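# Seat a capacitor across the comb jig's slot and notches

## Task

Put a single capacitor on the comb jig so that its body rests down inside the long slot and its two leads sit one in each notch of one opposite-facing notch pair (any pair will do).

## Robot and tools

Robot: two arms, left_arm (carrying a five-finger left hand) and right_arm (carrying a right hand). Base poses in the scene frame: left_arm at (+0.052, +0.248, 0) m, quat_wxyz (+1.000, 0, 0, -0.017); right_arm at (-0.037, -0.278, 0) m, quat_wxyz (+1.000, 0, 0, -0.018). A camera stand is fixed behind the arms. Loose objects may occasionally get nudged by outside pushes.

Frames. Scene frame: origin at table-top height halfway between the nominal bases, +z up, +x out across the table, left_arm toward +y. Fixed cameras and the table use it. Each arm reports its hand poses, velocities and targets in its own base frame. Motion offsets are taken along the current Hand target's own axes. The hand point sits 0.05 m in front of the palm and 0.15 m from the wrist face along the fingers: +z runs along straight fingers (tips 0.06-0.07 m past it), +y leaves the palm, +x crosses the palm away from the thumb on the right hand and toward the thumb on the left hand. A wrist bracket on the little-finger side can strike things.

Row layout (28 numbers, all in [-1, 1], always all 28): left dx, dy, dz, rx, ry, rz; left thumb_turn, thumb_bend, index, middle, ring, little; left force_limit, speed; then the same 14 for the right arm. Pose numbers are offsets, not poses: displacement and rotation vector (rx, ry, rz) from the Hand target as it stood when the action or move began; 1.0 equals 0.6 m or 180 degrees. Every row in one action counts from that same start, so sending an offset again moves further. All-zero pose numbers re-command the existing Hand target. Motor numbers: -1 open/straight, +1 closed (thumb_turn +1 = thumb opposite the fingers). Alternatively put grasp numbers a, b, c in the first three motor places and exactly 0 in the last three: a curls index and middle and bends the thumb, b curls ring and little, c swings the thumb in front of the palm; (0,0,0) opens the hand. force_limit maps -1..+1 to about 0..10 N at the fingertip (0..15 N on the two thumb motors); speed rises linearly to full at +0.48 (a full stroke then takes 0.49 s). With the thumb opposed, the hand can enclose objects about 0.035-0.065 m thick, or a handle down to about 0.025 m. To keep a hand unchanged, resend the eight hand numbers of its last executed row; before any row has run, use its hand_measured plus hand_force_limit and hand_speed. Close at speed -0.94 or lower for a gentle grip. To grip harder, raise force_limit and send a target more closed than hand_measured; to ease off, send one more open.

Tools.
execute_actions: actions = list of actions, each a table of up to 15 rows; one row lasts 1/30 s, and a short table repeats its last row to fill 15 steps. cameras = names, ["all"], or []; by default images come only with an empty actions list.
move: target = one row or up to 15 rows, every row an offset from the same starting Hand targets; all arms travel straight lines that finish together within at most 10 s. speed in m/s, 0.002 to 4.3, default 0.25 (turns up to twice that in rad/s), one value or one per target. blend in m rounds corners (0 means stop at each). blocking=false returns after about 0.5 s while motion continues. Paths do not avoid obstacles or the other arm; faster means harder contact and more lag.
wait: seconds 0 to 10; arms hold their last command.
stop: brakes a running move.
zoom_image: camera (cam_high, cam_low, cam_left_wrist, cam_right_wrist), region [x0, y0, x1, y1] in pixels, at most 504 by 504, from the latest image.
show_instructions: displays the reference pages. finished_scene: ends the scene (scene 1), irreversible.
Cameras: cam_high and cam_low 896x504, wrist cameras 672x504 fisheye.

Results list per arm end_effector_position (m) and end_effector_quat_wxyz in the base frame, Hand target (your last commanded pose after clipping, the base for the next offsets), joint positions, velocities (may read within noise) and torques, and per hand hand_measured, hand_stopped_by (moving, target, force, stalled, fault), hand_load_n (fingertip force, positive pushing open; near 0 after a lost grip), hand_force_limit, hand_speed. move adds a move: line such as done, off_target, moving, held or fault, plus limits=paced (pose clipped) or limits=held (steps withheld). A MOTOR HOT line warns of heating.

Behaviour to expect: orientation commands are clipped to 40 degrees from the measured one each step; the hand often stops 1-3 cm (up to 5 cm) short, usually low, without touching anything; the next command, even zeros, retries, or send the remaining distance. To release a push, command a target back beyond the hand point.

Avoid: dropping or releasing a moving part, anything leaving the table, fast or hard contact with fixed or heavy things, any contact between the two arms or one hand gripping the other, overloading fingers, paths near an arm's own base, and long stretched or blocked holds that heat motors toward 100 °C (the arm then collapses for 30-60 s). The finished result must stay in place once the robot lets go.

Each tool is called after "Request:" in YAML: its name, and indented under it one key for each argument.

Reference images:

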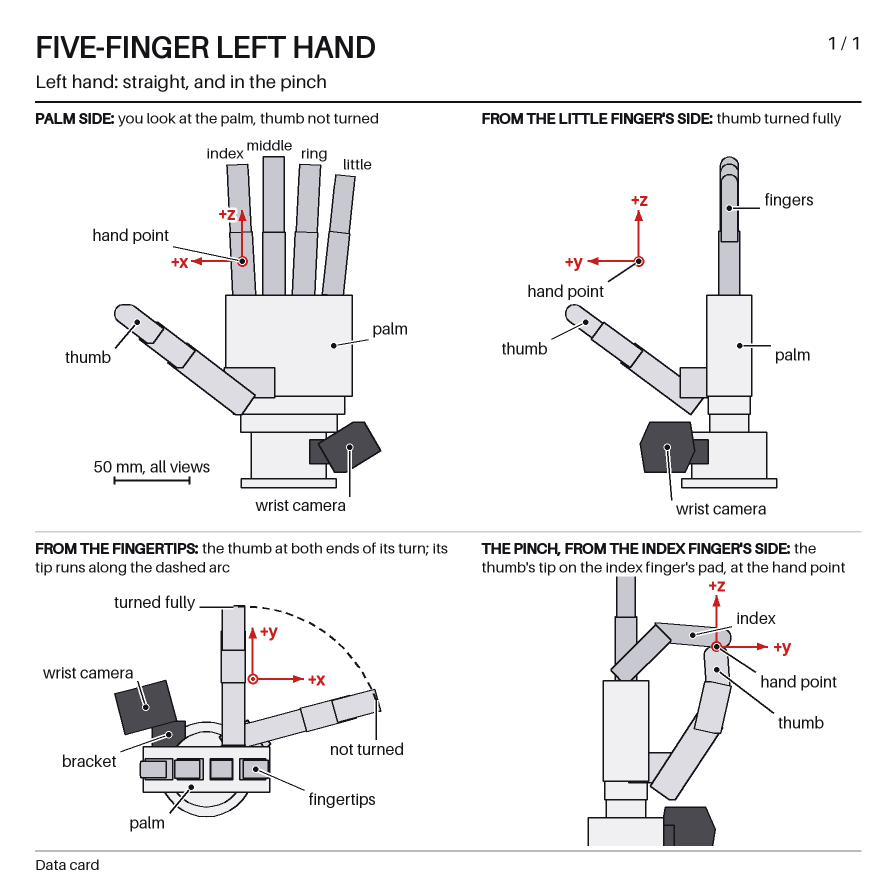

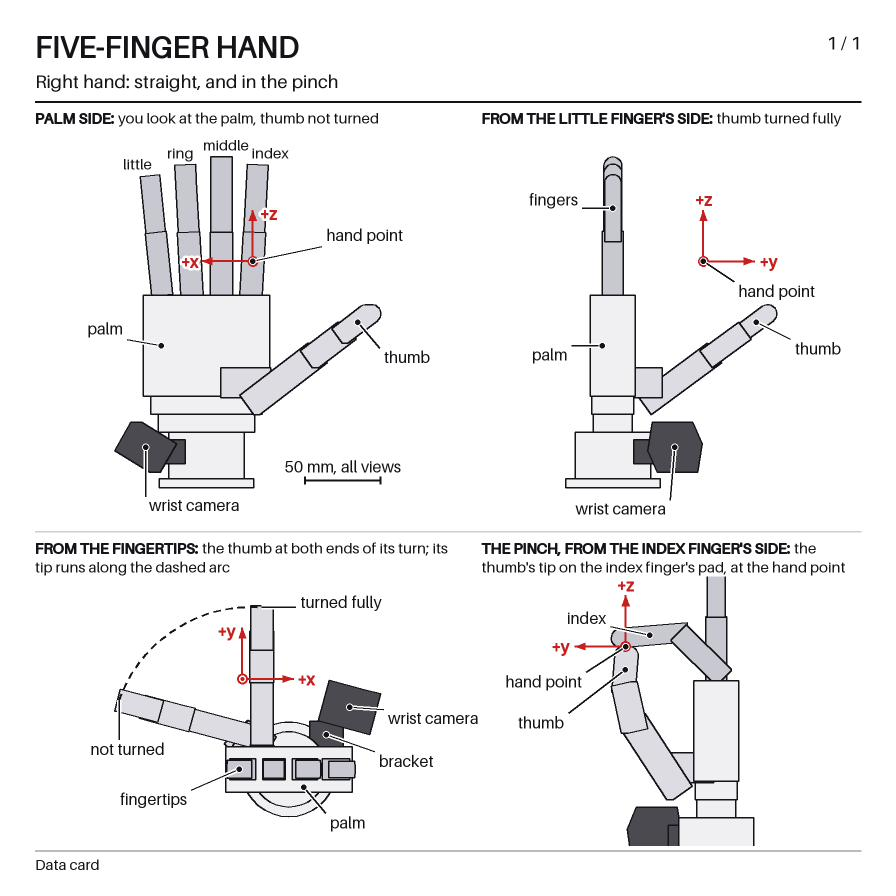

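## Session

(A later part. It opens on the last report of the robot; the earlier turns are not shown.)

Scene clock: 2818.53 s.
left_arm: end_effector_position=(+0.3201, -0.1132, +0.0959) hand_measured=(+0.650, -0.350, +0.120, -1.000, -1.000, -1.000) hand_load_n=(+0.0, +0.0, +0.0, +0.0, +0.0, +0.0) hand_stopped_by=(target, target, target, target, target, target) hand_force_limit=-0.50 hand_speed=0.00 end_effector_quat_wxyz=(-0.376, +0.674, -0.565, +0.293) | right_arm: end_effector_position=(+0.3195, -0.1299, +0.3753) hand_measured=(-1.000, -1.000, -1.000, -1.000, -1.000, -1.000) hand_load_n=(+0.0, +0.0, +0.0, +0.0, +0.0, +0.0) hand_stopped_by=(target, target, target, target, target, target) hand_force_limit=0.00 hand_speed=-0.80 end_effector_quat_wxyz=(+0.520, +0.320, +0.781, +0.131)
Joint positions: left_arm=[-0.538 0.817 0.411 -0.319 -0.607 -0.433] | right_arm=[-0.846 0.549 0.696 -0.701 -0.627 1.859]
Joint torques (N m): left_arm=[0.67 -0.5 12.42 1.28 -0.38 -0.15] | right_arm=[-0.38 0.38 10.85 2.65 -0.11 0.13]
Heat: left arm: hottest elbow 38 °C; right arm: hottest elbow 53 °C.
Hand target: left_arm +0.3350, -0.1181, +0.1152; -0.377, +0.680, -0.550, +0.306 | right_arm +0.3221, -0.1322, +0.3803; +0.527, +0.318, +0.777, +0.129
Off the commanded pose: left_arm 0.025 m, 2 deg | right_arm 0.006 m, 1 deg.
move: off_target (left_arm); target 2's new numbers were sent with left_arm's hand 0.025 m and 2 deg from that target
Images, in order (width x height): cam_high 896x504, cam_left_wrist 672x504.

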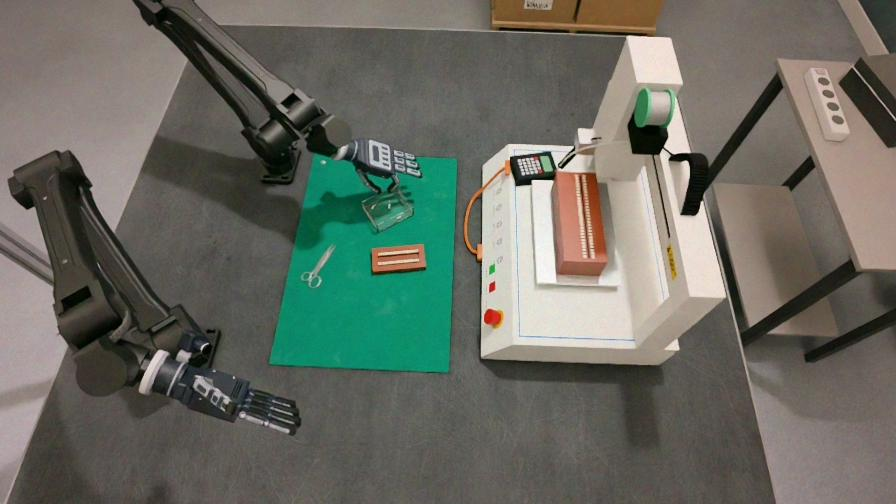

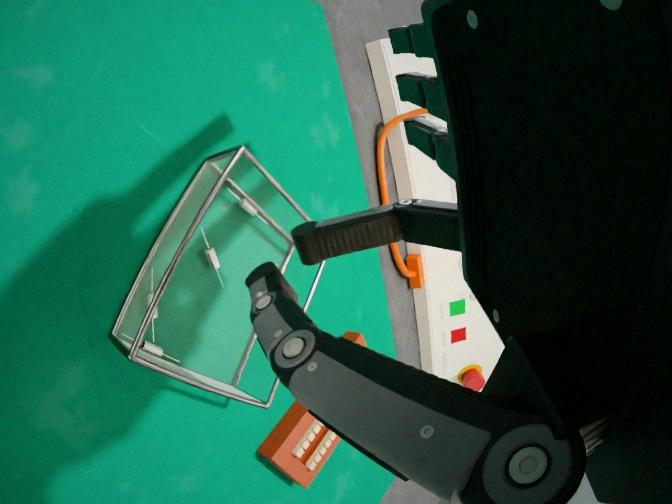

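Request:
move:
  target: [0.0059, 0.0892, 0.0372, 0, 0, 0, 0.65, -0.35, 0.12, -1, -1, -1, -0.5, 0.0, 0, 0, 0, 0, 0, 0, -1, -1, -1, -1, -1, -1, 0.0, -0.8]
  speed: 0.12
  cameras: ["cam_high", "cam_left_wrist"]

Request:
zoom_image:
  camera: "cam_high"
  region: [355, 175, 420, 240]

Request:
zoom_image:
  camera: "cam_left_wrist"
  region: [140, 80, 400, 360]

Scene clock: 2831.43 s.
left_arm: end_effector_position=(+0.3262, -0.1185, +0.0599) hand_measured=(+0.650, -0.350, +0.120, -1.000, -1.000, -1.000) hand_load_n=(+0.0, +0.0, +0.0, +0.0, +0.0, +0.0) hand_stopped_by=(target, target, target, target, target, target) hand_force_limit=-0.50 hand_speed=0.00 end_effector_quat_wxyz=(-0.380, +0.679, -0.552, +0.301) | right_arm: end_effector_position=(+0.3195, -0.1299, +0.3753) hand_measured=(-1.000, -1.000, -1.000, -1.000, -1.000, -1.000) hand_load_n=(+0.0, +0.0, +0.0, +0.0, +0.0, +0.0) hand_stopped_by=(target, target, target, target, target, target) hand_force_limit=0.00 hand_speed=-0.80 end_effector_quat_wxyz=(+0.520, +0.320, +0.781, +0.131)
Joint positions: left_arm=[-0.552 0.931 0.343 -0.13 -0.631 -0.463] | right_arm=[-0.846 0.549 0.696 -0.701 -0.627 1.859]
Joint torques (N m): left_arm=[-1.73 -1.08 7.54 2.02 -0.6 -0.15] | right_arm=[-0.38 0.38 10.88 2.61 -0.12 0.13]
Heat: left arm: hottest elbow 41 °C; right arm: hottest elbow 53 °C.
Hand target: left_arm +0.3266, -0.1236, +0.0580; -0.377, +0.680, -0.550, +0.306 | right_arm +0.3221, -0.1322, +0.3803; +0.527, +0.318, +0.777, +0.129
Off the commanded pose: left_arm 0.005 m, 1 deg | right_arm 0.006 m, 1 deg.
move: done
Images, in order (width x height): cam_high 896x504, cam_left_wrist 672x504.

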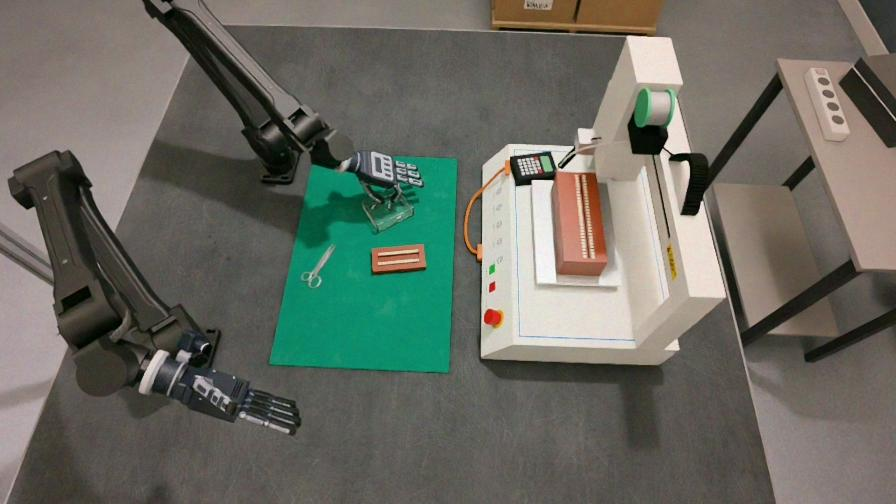

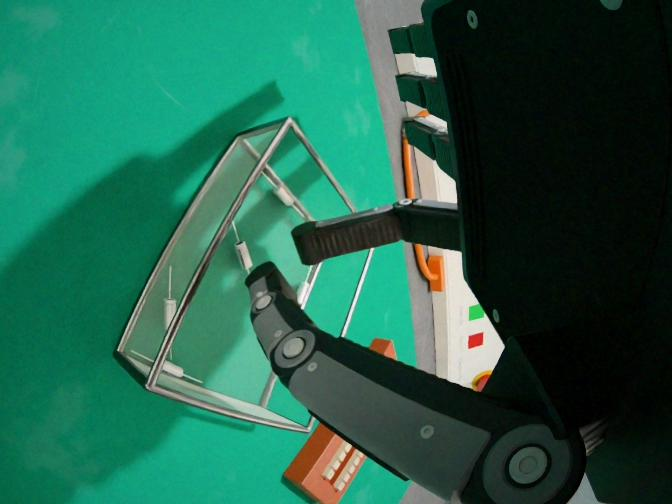

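Scaled by 7.754 from the camera's 896x504 image, which has a finer 1280x720 frame.

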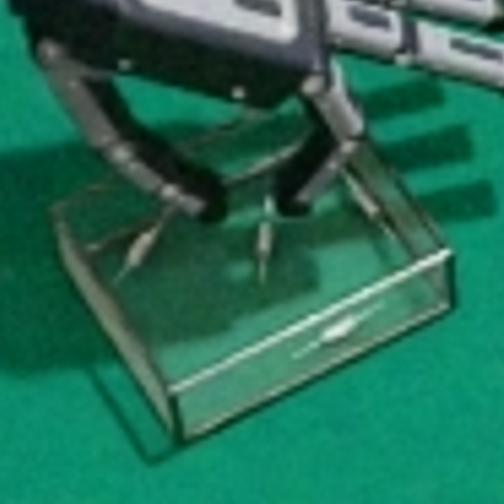

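Scaled by 1.800 from the camera's 672x504 image, which has a finer 960x720 frame.

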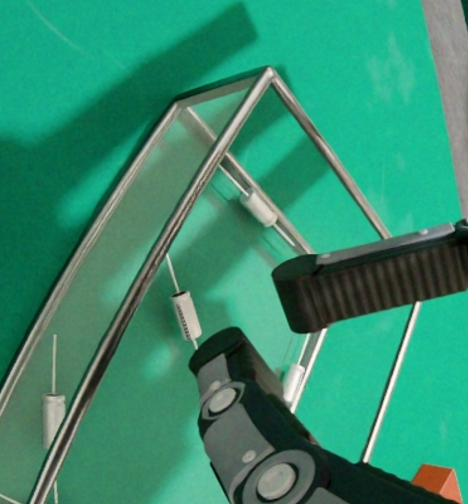

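Request:
move:
  target: [-0.0191, 0.0182, 0.018, 0, 0, 0, 0.65, -0.35, 0.12, -1, -1, -1, -0.5, 0.0, 0, 0, 0, 0, 0, 0, -1, -1, -1, -1, -1, -1, 0.0, -0.8]
  speed: 0.08
  cameras: ["cam_high", "cam_left_wrist"]

Request:
zoom_image:
  camera: "cam_high"
  region: [355, 175, 420, 240]

Request:
zoom_image:
  camera: "cam_left_wrist"
  region: [180, 100, 380, 320]

Scene clock: 2842.20 s.
left_arm: end_effector_position=(+0.3261, -0.1156, +0.0467) hand_measured=(+0.650, -0.350, +0.120, -1.000, -1.000, -1.000) hand_load_n=(+0.0, +0.0, +0.0, +0.0, +0.0, +0.0) hand_stopped_by=(target, target, target, target, target, target) hand_force_limit=-0.50 hand_speed=0.00 end_effector_quat_wxyz=(-0.374, +0.681, -0.548, +0.310) | right_arm: end_effector_position=(+0.3195, -0.1299, +0.3753) hand_measured=(-1.000, -1.000, -1.000, -1.000, -1.000, -1.000) hand_load_n=(+0.0, +0.0, +0.0, +0.0, +0.0, +0.0) hand_stopped_by=(target, target, target, target, target, target) hand_force_limit=0.00 hand_speed=-0.80 end_effector_quat_wxyz=(+0.520, +0.320, +0.781, +0.131)
Joint positions: left_arm=[-0.529 0.955 0.304 -0.043 -0.601 -0.455] | right_arm=[-0.846 0.549 0.696 -0.701 -0.627 1.859]
Joint torques (N m): left_arm=[0.62 -1.03 7.08 2.13 -0.35 0.11] | right_arm=[-0.5 0.38 10.84 2.63 -0.12 0.13]
Heat: left arm: hottest elbow 40 °C; right arm: hottest elbow 53 °C.
Hand target: left_arm +0.3275, -0.1116, +0.0431; -0.377, +0.680, -0.550, +0.306 | right_arm +0.3221, -0.1322, +0.3803; +0.527, +0.318, +0.777, +0.129
Off the commanded pose: left_arm 0.006 m, 1 deg | right_arm 0.006 m, 1 deg.
move: done
Images, in order (width x height): cam_high 896x504, cam_left_wrist 672x504.

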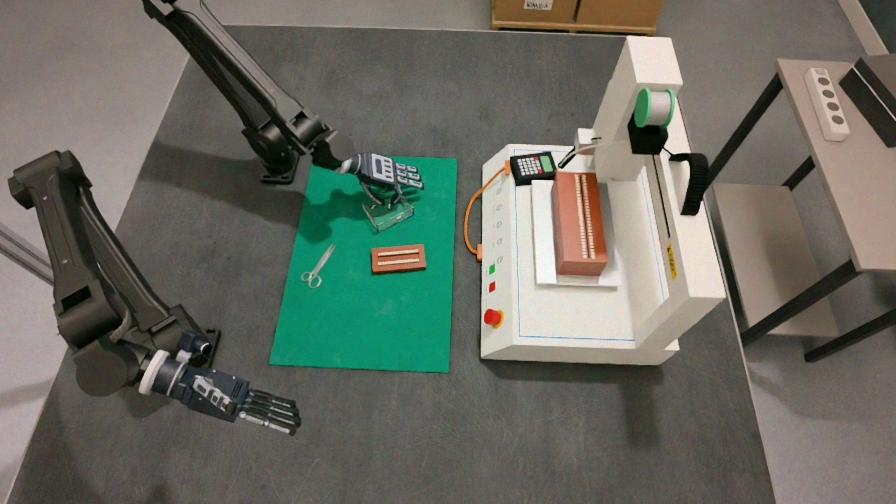

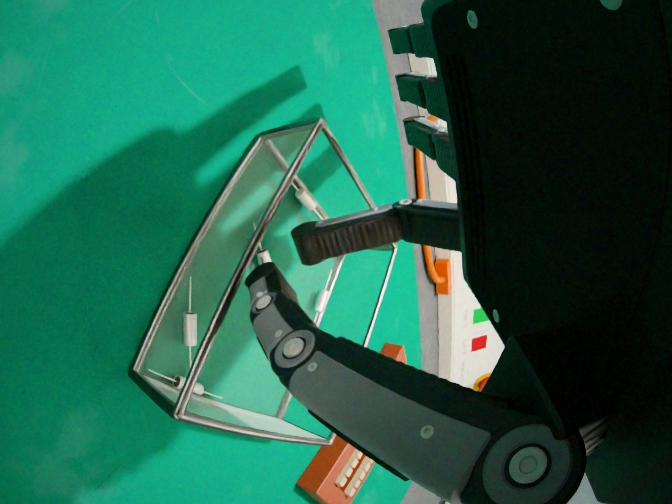

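Scaled by 7.754 from the camera's 896x504 image, which has a finer 1280x720 frame.

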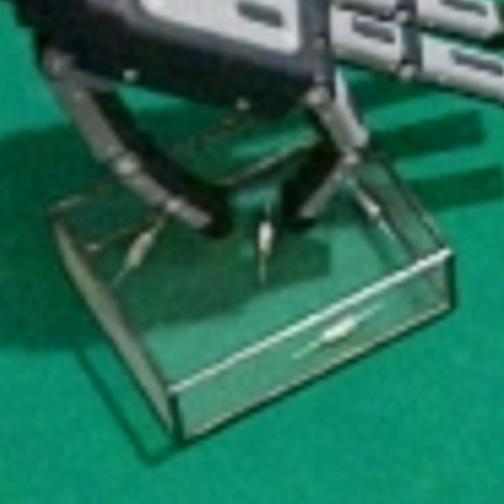

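Scaled by 2.291 from the camera's 672x504 image, which has a finer 960x720 frame.

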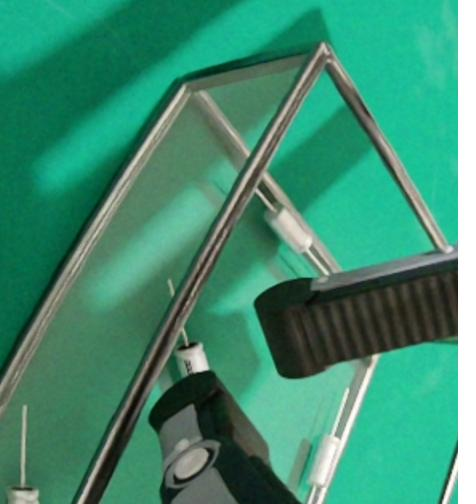

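Request:
move:
  target: [0.0002, 0.023, 0.0154, 0, 0, 0, 0.65, -0.35, 0.12, -1, -1, -1, -0.5, 0.0, 0, 0, 0, 0, 0, 0, -1, -1, -1, -1, -1, -1, 0.0, -0.8]
  speed: 0.06
  cameras: ["cam_high", "cam_left_wrist"]

Request:
zoom_image:
  camera: "cam_high"
  region: [365, 185, 415, 235]

Request:
zoom_image:
  camera: "cam_left_wrist"
  region: [220, 140, 360, 300]

Scene clock: 2850.27 s.
left_arm: end_effector_position=(+0.3287, -0.1166, +0.0341) hand_measured=(+0.650, -0.350, +0.120, -1.000, -1.000, -1.000) hand_load_n=(+0.0, +0.0, -3.0, +0.0, +0.0, +0.0) hand_stopped_by=(target, target, target, target, target, target) hand_force_limit=-0.50 hand_speed=0.00 end_effector_quat_wxyz=(-0.376, +0.679, -0.546, +0.315) | right_arm: end_effector_position=(+0.3195, -0.1299, +0.3753) hand_measured=(-1.000, -1.000, -1.000, -1.000, -1.000, -1.000) hand_load_n=(-0.5, +0.0, +0.0, +0.0, +0.0, +0.0) hand_stopped_by=(target, target, target, target, target, target) hand_force_limit=0.00 hand_speed=-0.80 end_effector_quat_wxyz=(+0.520, +0.320, +0.781, +0.131)
Joint positions: left_arm=[-0.528 1.011 0.281 0.048 -0.602 -0.451] | right_arm=[-0.846 0.549 0.696 -0.701 -0.627 1.859]
Joint torques (N m): left_arm=[0.67 -0.79 6.45 2.15 -0.3 0.1] | right_arm=[-0.44 0.32 10.88 2.63 -0.12 0.13]
Heat: left arm: hottest elbow 40 °C; right arm: hottest elbow 53 °C.
Hand target: left_arm +0.3280, -0.1116, +0.0264; -0.377, +0.680, -0.550, +0.306 | right_arm +0.3221, -0.1322, +0.3803; +0.527, +0.318, +0.777, +0.129
Off the commanded pose: left_arm 0.009 m, 1 deg | right_arm 0.006 m, 1 deg.
move: done
Images, in order (width x height): cam_high 896x504, cam_left_wrist 672x504.

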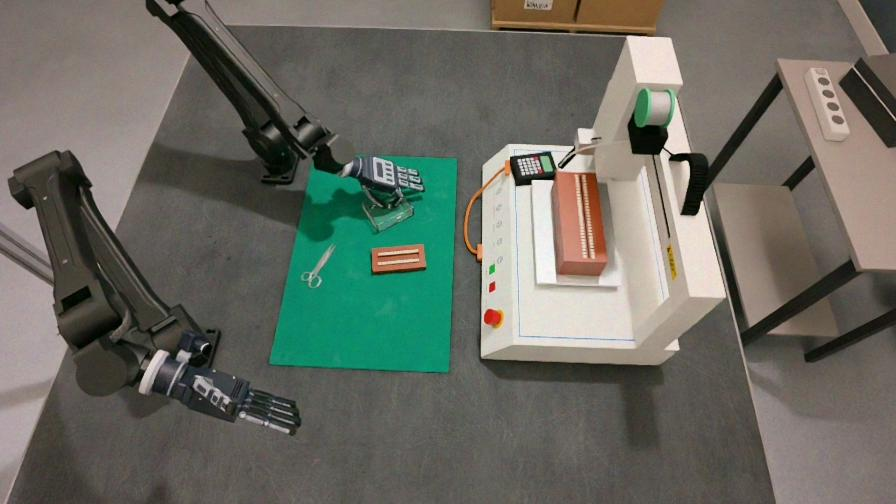

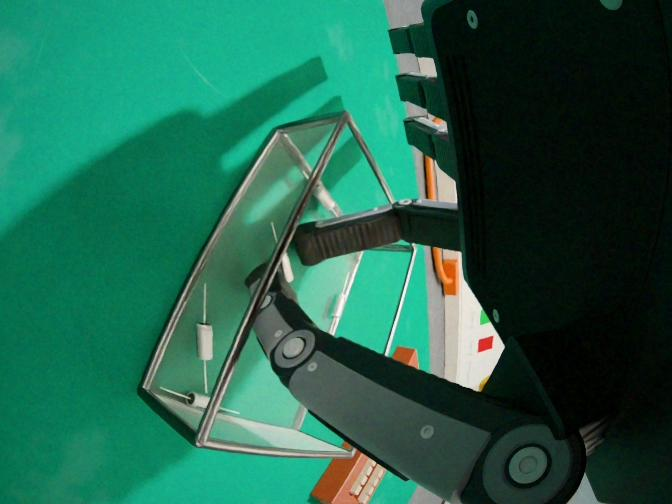

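Scaled by 10.080 from the camera's 896x504 image, which has a finer 1280x720 frame.

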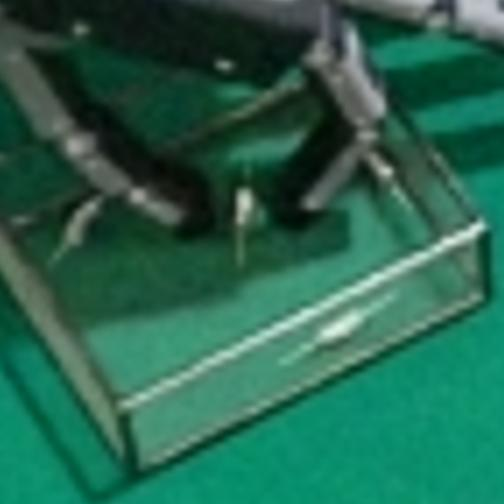

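Scaled by 3.150 from the camera's 672x504 image, which has a finer 960x720 frame.

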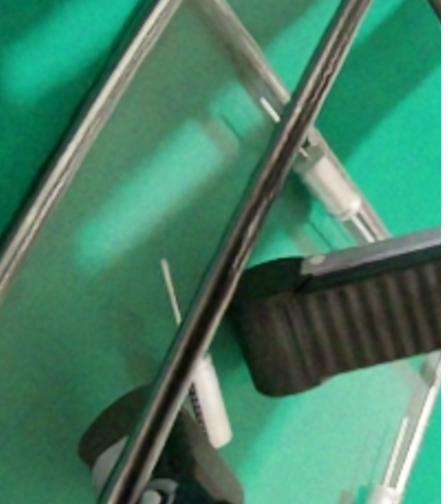

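Request:
move:
  target: [0, 0, 0, 0, 0, 0, 0.65, -0.35, 0.23, -1, -1, -1, -0.4, -0.93, 0, 0, 0, 0, 0, 0, -1, -1, -1, -1, -1, -1, 0.0, -0.8]
  speed: 0.06
  cameras: ["cam_high", "cam_left_wrist"]

Request:
zoom_image:
  camera: "cam_high"
  region: [365, 185, 415, 235]

Request:
zoom_image:
  camera: "cam_left_wrist"
  region: [220, 140, 360, 300]

Scene clock: 2864.30 s.
left_arm: end_effector_position=(+0.3291, -0.1166, +0.0333) hand_measured=(+0.650, -0.350, +0.230, -1.000, -1.000, -1.000) hand_load_n=(+0.0, -0.5, +0.0, +0.0, +0.0, +0.0) hand_stopped_by=(target, target, target, target, target, target) hand_force_limit=-0.40 hand_speed=-0.93 end_effector_quat_wxyz=(-0.376, +0.679, -0.546, +0.314) | right_arm: end_effector_position=(+0.3195, -0.1299, +0.3753) hand_measured=(-1.000, -1.000, -1.000, -1.000, -1.000, -1.000) hand_load_n=(+0.0, +0.0, +0.0, +0.0, +0.0, +0.0) hand_stopped_by=(target, target, target, target, target, target) hand_force_limit=0.00 hand_speed=-0.80 end_effector_quat_wxyz=(+0.520, +0.320, +0.781, +0.131)
Joint positions: left_arm=[-0.528 1.016 0.281 0.052 -0.601 -0.451] | right_arm=[-0.846 0.549 0.696 -0.701 -0.627 1.859]
Joint torques (N m): left_arm=[0.38 -1.2 6.42 1.98 -0.31 0.1] | right_arm=[-0.38 0.44 10.85 2.63 -0.12 0.13]
Heat: left arm: hottest elbow 40 °C; right arm: hottest elbow 53 °C.
Hand target: left_arm +0.3281, -0.1117, +0.0265; -0.377, +0.680, -0.550, +0.306 | right_arm +0.3221, -0.1322, +0.3803; +0.527, +0.318, +0.777, +0.129
Off the commanded pose: left_arm 0.009 m, 1 deg | right_arm 0.006 m, 1 deg.
move: done
Images, in order (width x height): cam_high 896x504, cam_left_wrist 672x504.

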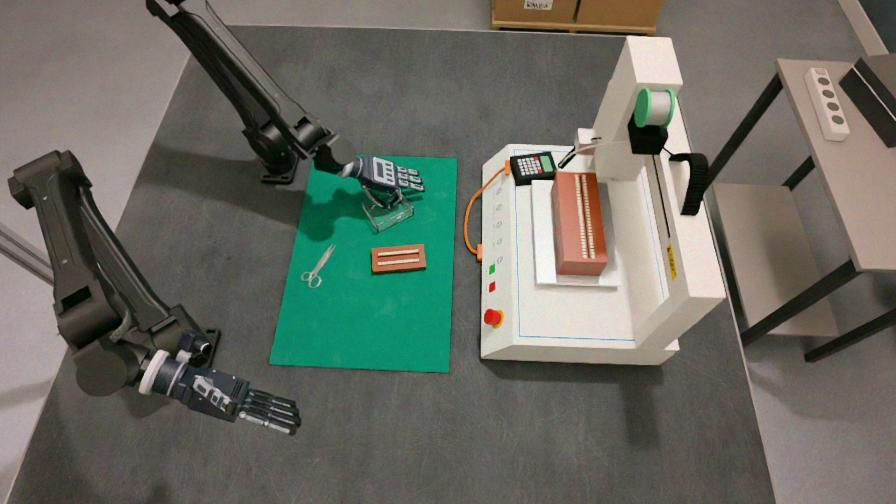

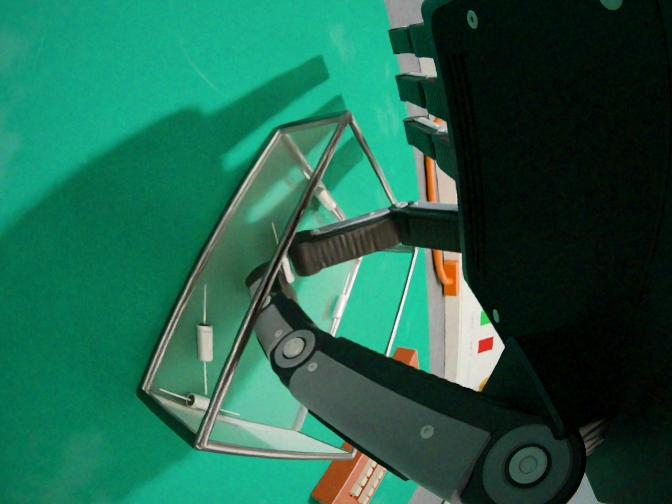

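Scaled by 10.080 from the camera's 896x504 image, which has a finer 1280x720 frame.

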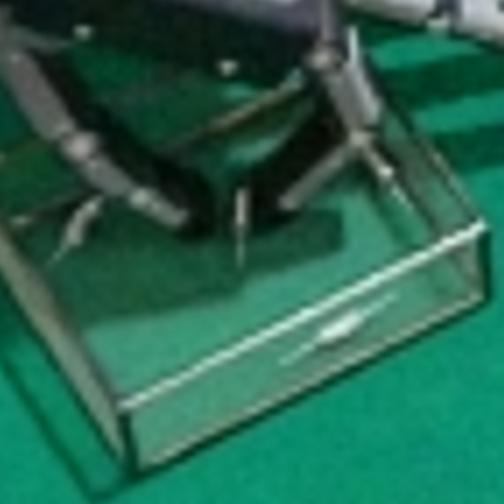

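Scaled by 3.150 from the camera's 672x504 image, which has a finer 960x720 frame.

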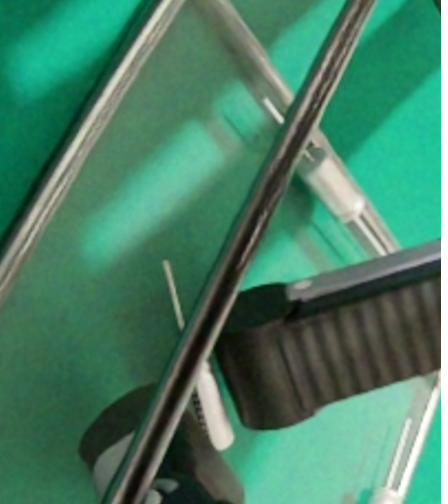

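Request:
move:
  target: [0, 0.0042, 0.0026, 0, 0, 0, 0.65, -0.15, 0.23, -1, -1, -1, -0.4, -0.94, 0, 0, 0, 0, 0, 0, -1, -1, -1, -1, -1, -1, 0.0, -0.8]
  speed: 0.03
  cameras: ["cam_high", "cam_left_wrist"]

Request:
zoom_image:
  camera: "cam_high"
  region: [365, 185, 415, 235]

Request:
zoom_image:
  camera: "cam_left_wrist"
  region: [220, 140, 360, 300]

Scene clock: 2873.77 s.
left_arm: end_effector_position=(+0.3296, -0.1172, +0.0313) hand_measured=(+0.650, -0.150, +0.230, -1.000, -1.000, -1.000) hand_load_n=(+0.0, +0.0, -1.0, +0.0, +0.0, +0.0) hand_stopped_by=(target, target, target, target, target, target) hand_force_limit=-0.40 hand_speed=-0.94 end_effector_quat_wxyz=(-0.375, +0.679, -0.546, +0.316) | right_arm: end_effector_position=(+0.3195, -0.1299, +0.3753) hand_measured=(-1.000, -1.000, -1.000, -1.000, -1.000, -1.000) hand_load_n=(+0.0, +0.0, +0.0, +0.0, +0.0, +0.0) hand_stopped_by=(target, target, target, target, target, target) hand_force_limit=0.00 hand_speed=-0.80 end_effector_quat_wxyz=(+0.520, +0.320, +0.781, +0.131)
Joint positions: left_arm=[-0.528 1.026 0.278 0.068 -0.6 -0.451] | right_arm=[-0.846 0.549 0.696 -0.701 -0.627 1.859]
Joint torques (N m): left_arm=[0.62 -1.03 6.2 2 -0.35 0.1] | right_arm=[-0.38 0.38 10.85 2.63 -0.12 0.13]
Heat: left arm: hottest elbow 39 °C; right arm: hottest elbow 53 °C.
Hand target: left_arm +0.3281, -0.1116, +0.0235; -0.377, +0.680, -0.550, +0.306 | right_arm +0.3221, -0.1322, +0.3803; +0.527, +0.318, +0.777, +0.129
Off the commanded pose: left_arm 0.010 m, 1 deg | right_arm 0.006 m, 1 deg.
move: done
Images, in order (width x height): cam_high 896x504, cam_left_wrist 672x504.

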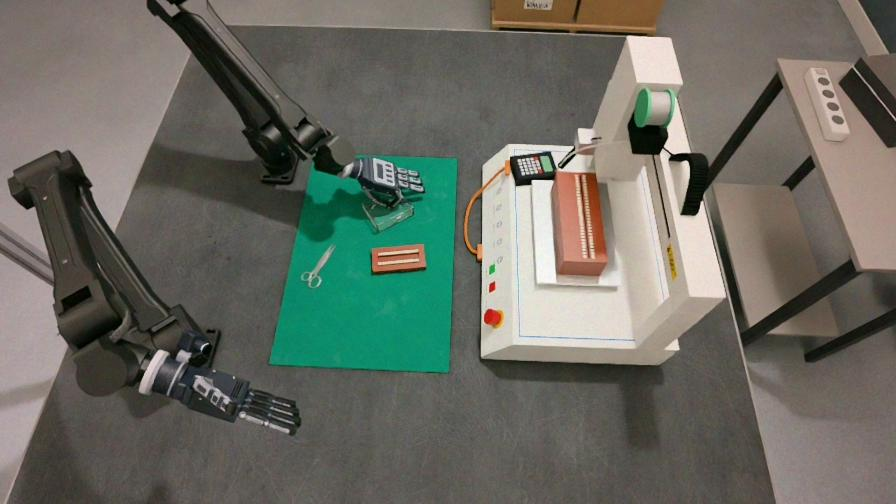

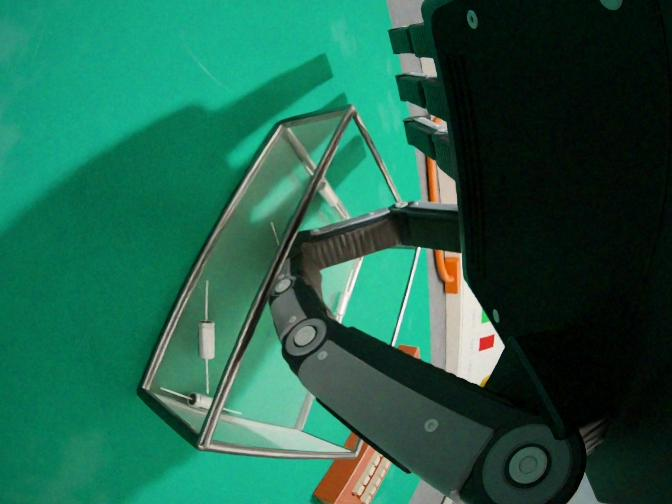

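Scaled by 10.080 from the camera's 896x504 image, which has a finer 1280x720 frame.

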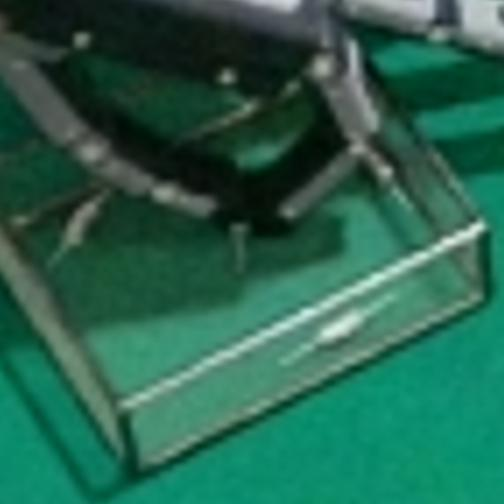

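Scaled by 3.150 from the camera's 672x504 image, which has a finer 960x720 frame.

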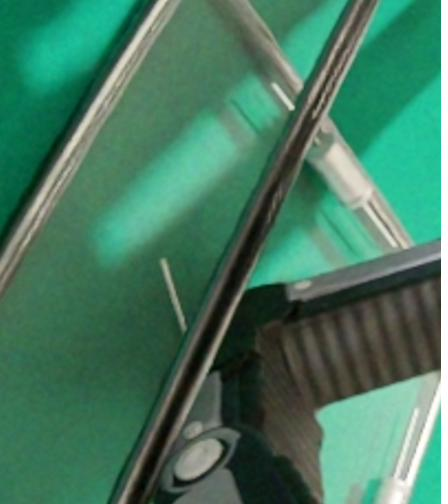

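Request:
move:
  target: [0, 0.0042, 0.0026, 0, 0, 0, 0.65, -0.3, 0.23, -1, -1, -1, -0.4, -0.9, 0, 0, 0, 0, 0, 0, -1, -1, -1, -1, -1, -1, 0.0, -0.8]
  speed: 0.03
  cameras: ["cam_high", "cam_left_wrist"]

Request:
zoom_image:
  camera: "cam_high"
  region: [375, 190, 405, 220]

Request:
zoom_image:
  camera: "cam_left_wrist"
  region: [220, 140, 360, 300]

Scene clock: 2918.40 s.
left_arm: end_effector_position=(+0.3337, -0.1163, +0.0344) hand_measured=(+0.650, -0.298, +0.230, -1.000, -1.000, -1.000) hand_load_n=(-2.0, -2.5, +0.0, +0.0, +0.0, +0.0) hand_stopped_by=(target, target, target, target, target, target) hand_force_limit=-0.40 hand_speed=-0.90 end_effector_quat_wxyz=(-0.380, +0.680, -0.538, +0.322) | right_arm: end_effector_position=(+0.3195, -0.1299, +0.3753) hand_measured=(-1.000, -1.000, -1.000, -1.000, -1.000, -1.000) hand_load_n=(+0.0, +0.0, +0.0, +0.0, +0.0, +0.0) hand_stopped_by=(target, target, target, target, target, target) hand_force_limit=0.00 hand_speed=-0.80 end_effector_quat_wxyz=(+0.520, +0.320, +0.781, +0.131)
Joint positions: left_arm=[-0.524 1.029 0.276 0.092 -0.609 -0.451] | right_arm=[-0.846 0.549 0.696 -0.701 -0.627 1.859]
Joint torques (N m): left_arm=[0.15 -0.44 5.89 1.66 -0.02 0.08] | right_arm=[-0.32 0.38 10.84 2.63 -0.12 0.12]
Heat: left arm: hottest elbow 36 °C; right arm: hottest elbow 53 °C.
Hand target: left_arm +0.3280, -0.1116, +0.0205; -0.377, +0.680, -0.550, +0.306 | right_arm +0.3221, -0.1322, +0.3803; +0.527, +0.318, +0.777, +0.129
Off the commanded pose: left_arm 0.016 m, 2 deg | right_arm 0.006 m, 1 deg.
move: off_target (left_arm)
Images, in order (width x height): cam_high 896x504, cam_left_wrist 672x504.

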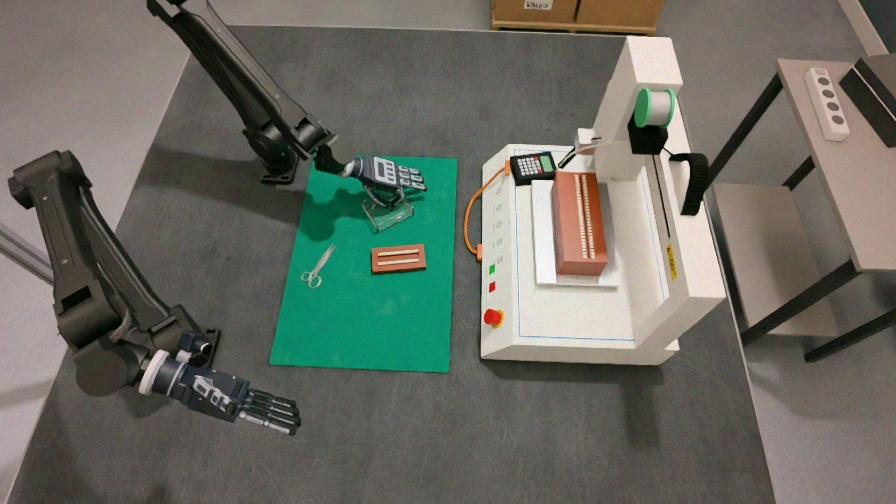

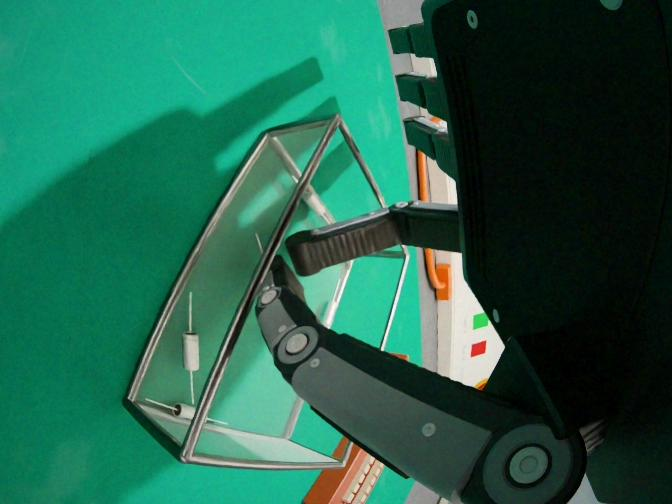

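Scaled by 16.800 from the camera's 896x504 image, which has a finer 1280x720 frame.

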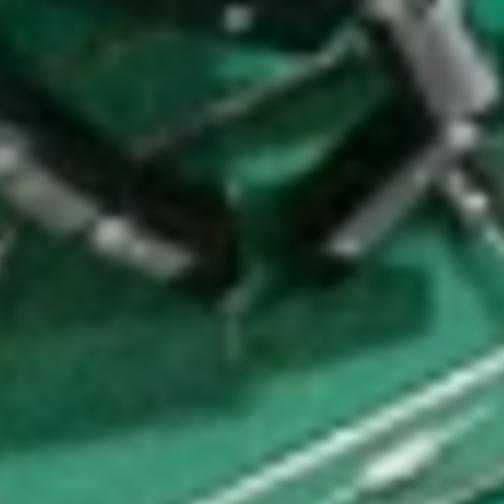

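Scaled by 3.150 from the camera's 672x504 image, which has a finer 960x720 frame.

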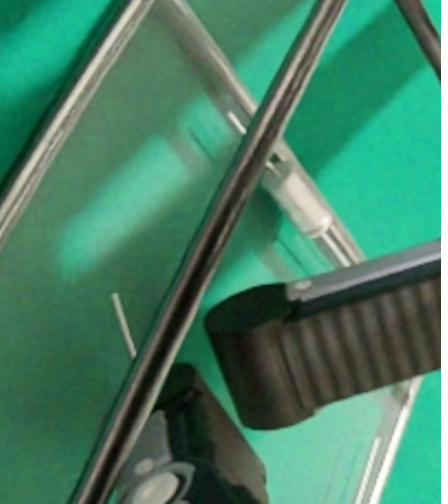

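Request:
execute_actions:
  actions: []
  cameras: ["cam_high","cam_left_wrist"]

Request:
zoom_image:
  camera: "cam_high"
  region: [355, 175, 420, 240]

Request:
zoom_image:
  camera: "cam_left_wrist"
  region: [180, 160, 360, 340]

Scene clock: 2951.10 s.
left_arm: end_effector_position=(+0.3337, -0.1163, +0.0344) hand_measured=(+0.650, -0.298, +0.230, -1.000, -1.000, -1.000) hand_load_n=(-1.5, -3.0, +0.0, +0.0, +0.0, +0.0) hand_stopped_by=(target, target, target, target, target, target) hand_force_limit=-0.40 hand_speed=-0.90 end_effector_quat_wxyz=(-0.380, +0.680, -0.538, +0.322) | right_arm: end_effector_position=(+0.3195, -0.1299, +0.3753) hand_measured=(-1.000, -1.000, -1.000, -1.000, -1.000, -1.000) hand_load_n=(+0.0, +0.0, +0.0, +0.0, +0.0, +0.0) hand_stopped_by=(target, target, target, target, target, target) hand_force_limit=0.00 hand_speed=-0.80 end_effector_quat_wxyz=(+0.520, +0.320, +0.781, +0.131)
Joint positions: left_arm=[-0.524 1.029 0.276 0.092 -0.609 -0.451] | right_arm=[-0.846 0.549 0.696 -0.701 -0.627 1.859]
Joint velocities: within noise
Joint torques (N m): left_arm=[0.38 -0.5 5.93 1.65 -0.04 0.1] | right_arm=[-0.38 0.32 10.84 2.62 -0.12 0.13]
Heat: left arm: hottest elbow 36 °C; right arm: hottest elbow 53 °C.
Hand target: left_arm +0.3280, -0.1116, +0.0205; -0.377, +0.680, -0.550, +0.306 | right_arm +0.3221, -0.1322, +0.3803; +0.527, +0.318, +0.777, +0.129
Off the commanded pose: left_arm 0.016 m, 2 deg | right_arm 0.006 m, 1 deg.
Images, in order (width x height): cam_high 896x504, cam_left_wrist 672x504.

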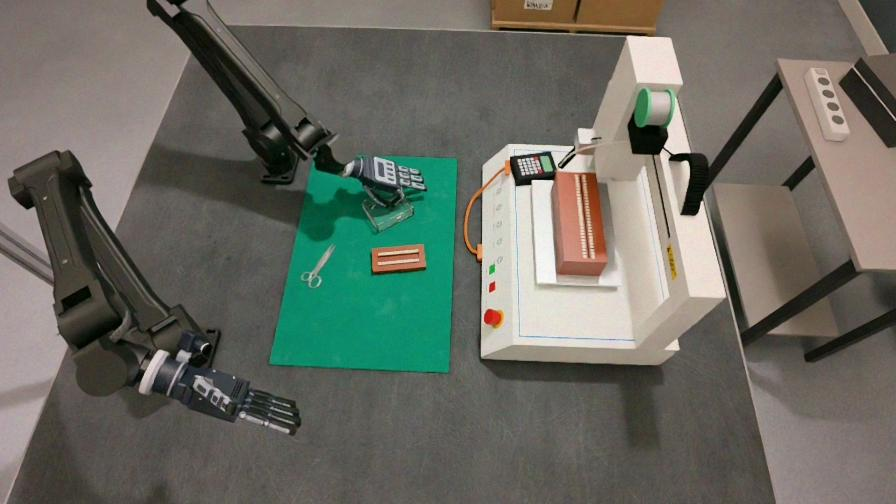

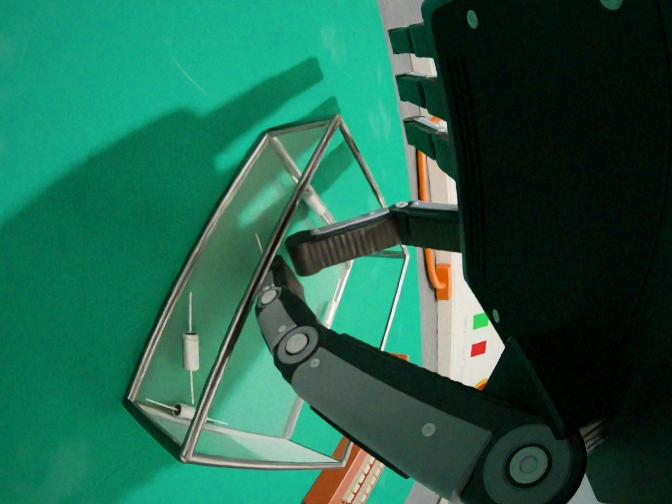

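Scaled by 7.754 from the camera's 896x504 image, which has a finer 1280x720 frame.

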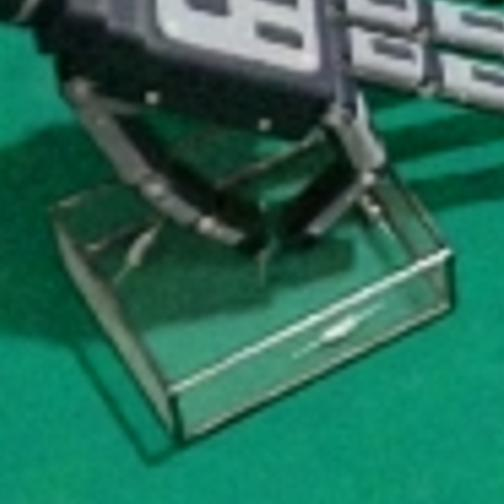

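Scaled by 2.800 from the camera's 672x504 image, which has a finer 960x720 frame.

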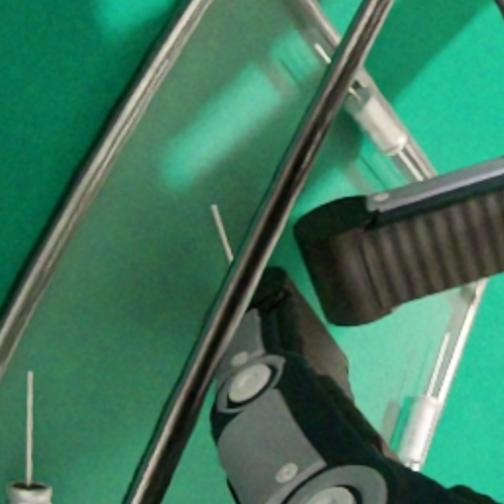

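Request:
move:
  target: [0.0052,-0.0949,-0.0305,0,0,0,0.65,-0.3,0.23,-1,-1,-1,-0.4,-0.9, 0,0,0,0,0,0,-1,-1,-1,-1,-1,-1,0.0,-0.8]
  speed: 0.08
  cameras: ["cam_high","cam_left_wrist"]

Request:
zoom_image:
  camera: "cam_high"
  region: [355, 175, 420, 240]

Scene clock: 3002.23 s.
left_arm: end_effector_position=(+0.3276, -0.1084, +0.0564) hand_measured=(+0.650, -0.298, +0.230, -1.000, -1.000, -1.000) hand_load_n=(+0.0, +0.0, +0.0, +0.0, +0.0, +0.0) hand_stopped_by=(target, target, target, target, target, target) hand_force_limit=-0.40 hand_speed=-0.90 end_effector_quat_wxyz=(-0.371, +0.682, -0.559, +0.291) | right_arm: end_effector_position=(+0.3195, -0.1299, +0.3753) hand_measured=(-1.000, -1.000, -1.000, -1.000, -1.000, -1.000) hand_load_n=(+0.0, +0.0, -0.5, +0.0, +0.0, +0.0) hand_stopped_by=(target, target, target, target, target, target) hand_force_limit=0.00 hand_speed=-0.80 end_effector_quat_wxyz=(+0.520, +0.320, +0.781, +0.131)
Joint positions: left_arm=[-0.497 0.929 0.346 -0.141 -0.577 -0.43] | right_arm=[-0.846 0.549 0.696 -0.701 -0.627 1.859]
Joint torques (N m): left_arm=[0.62 -2.9 11.36 1.24 -0.36 0.12] | right_arm=[-0.5 0.44 10.82 2.65 -0.12 0.13]
Heat: left arm: hottest elbow 36 °C; right arm: hottest elbow 53 °C.
Hand target: left_arm +0.3430, -0.1116, +0.0786; -0.377, +0.680, -0.550, +0.306 | right_arm +0.3221, -0.1322, +0.3803; +0.527, +0.318, +0.777, +0.129
Off the commanded pose: left_arm 0.027 m, 2 deg | right_arm 0.006 m, 1 deg.
move: off_target (left_arm)
Images, in order (width x height): cam_high 896x504, cam_left_wrist 672x504.

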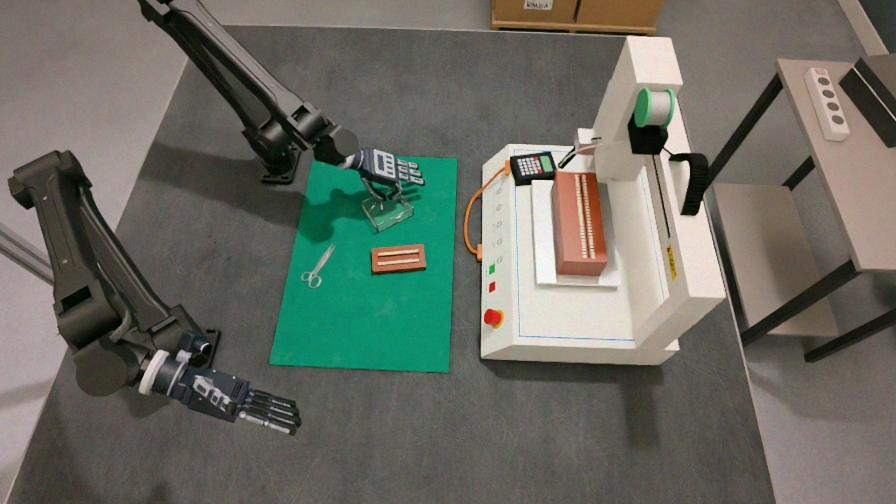

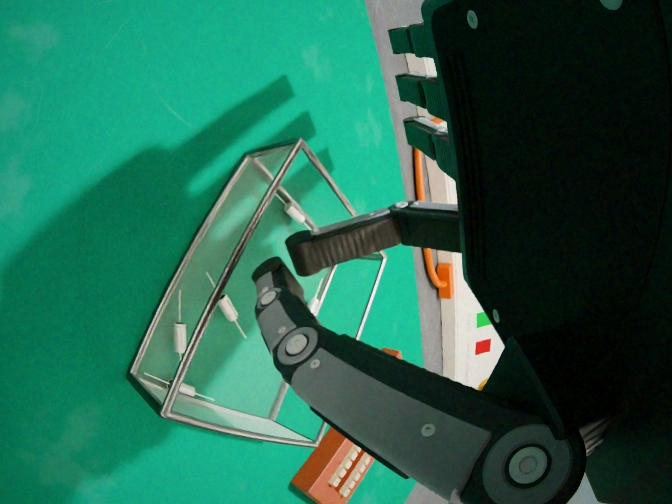

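Scaled by 7.754 from the camera's 896x504 image, which has a finer 1280x720 frame.

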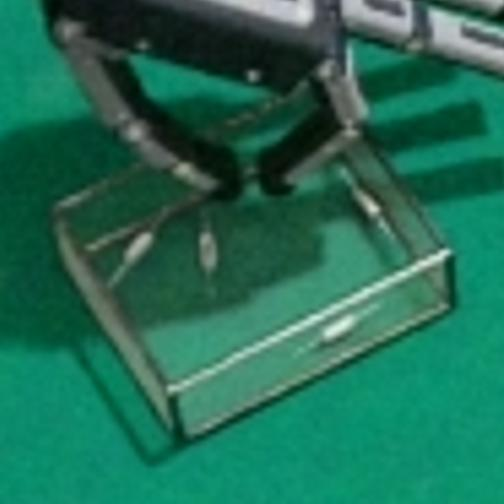

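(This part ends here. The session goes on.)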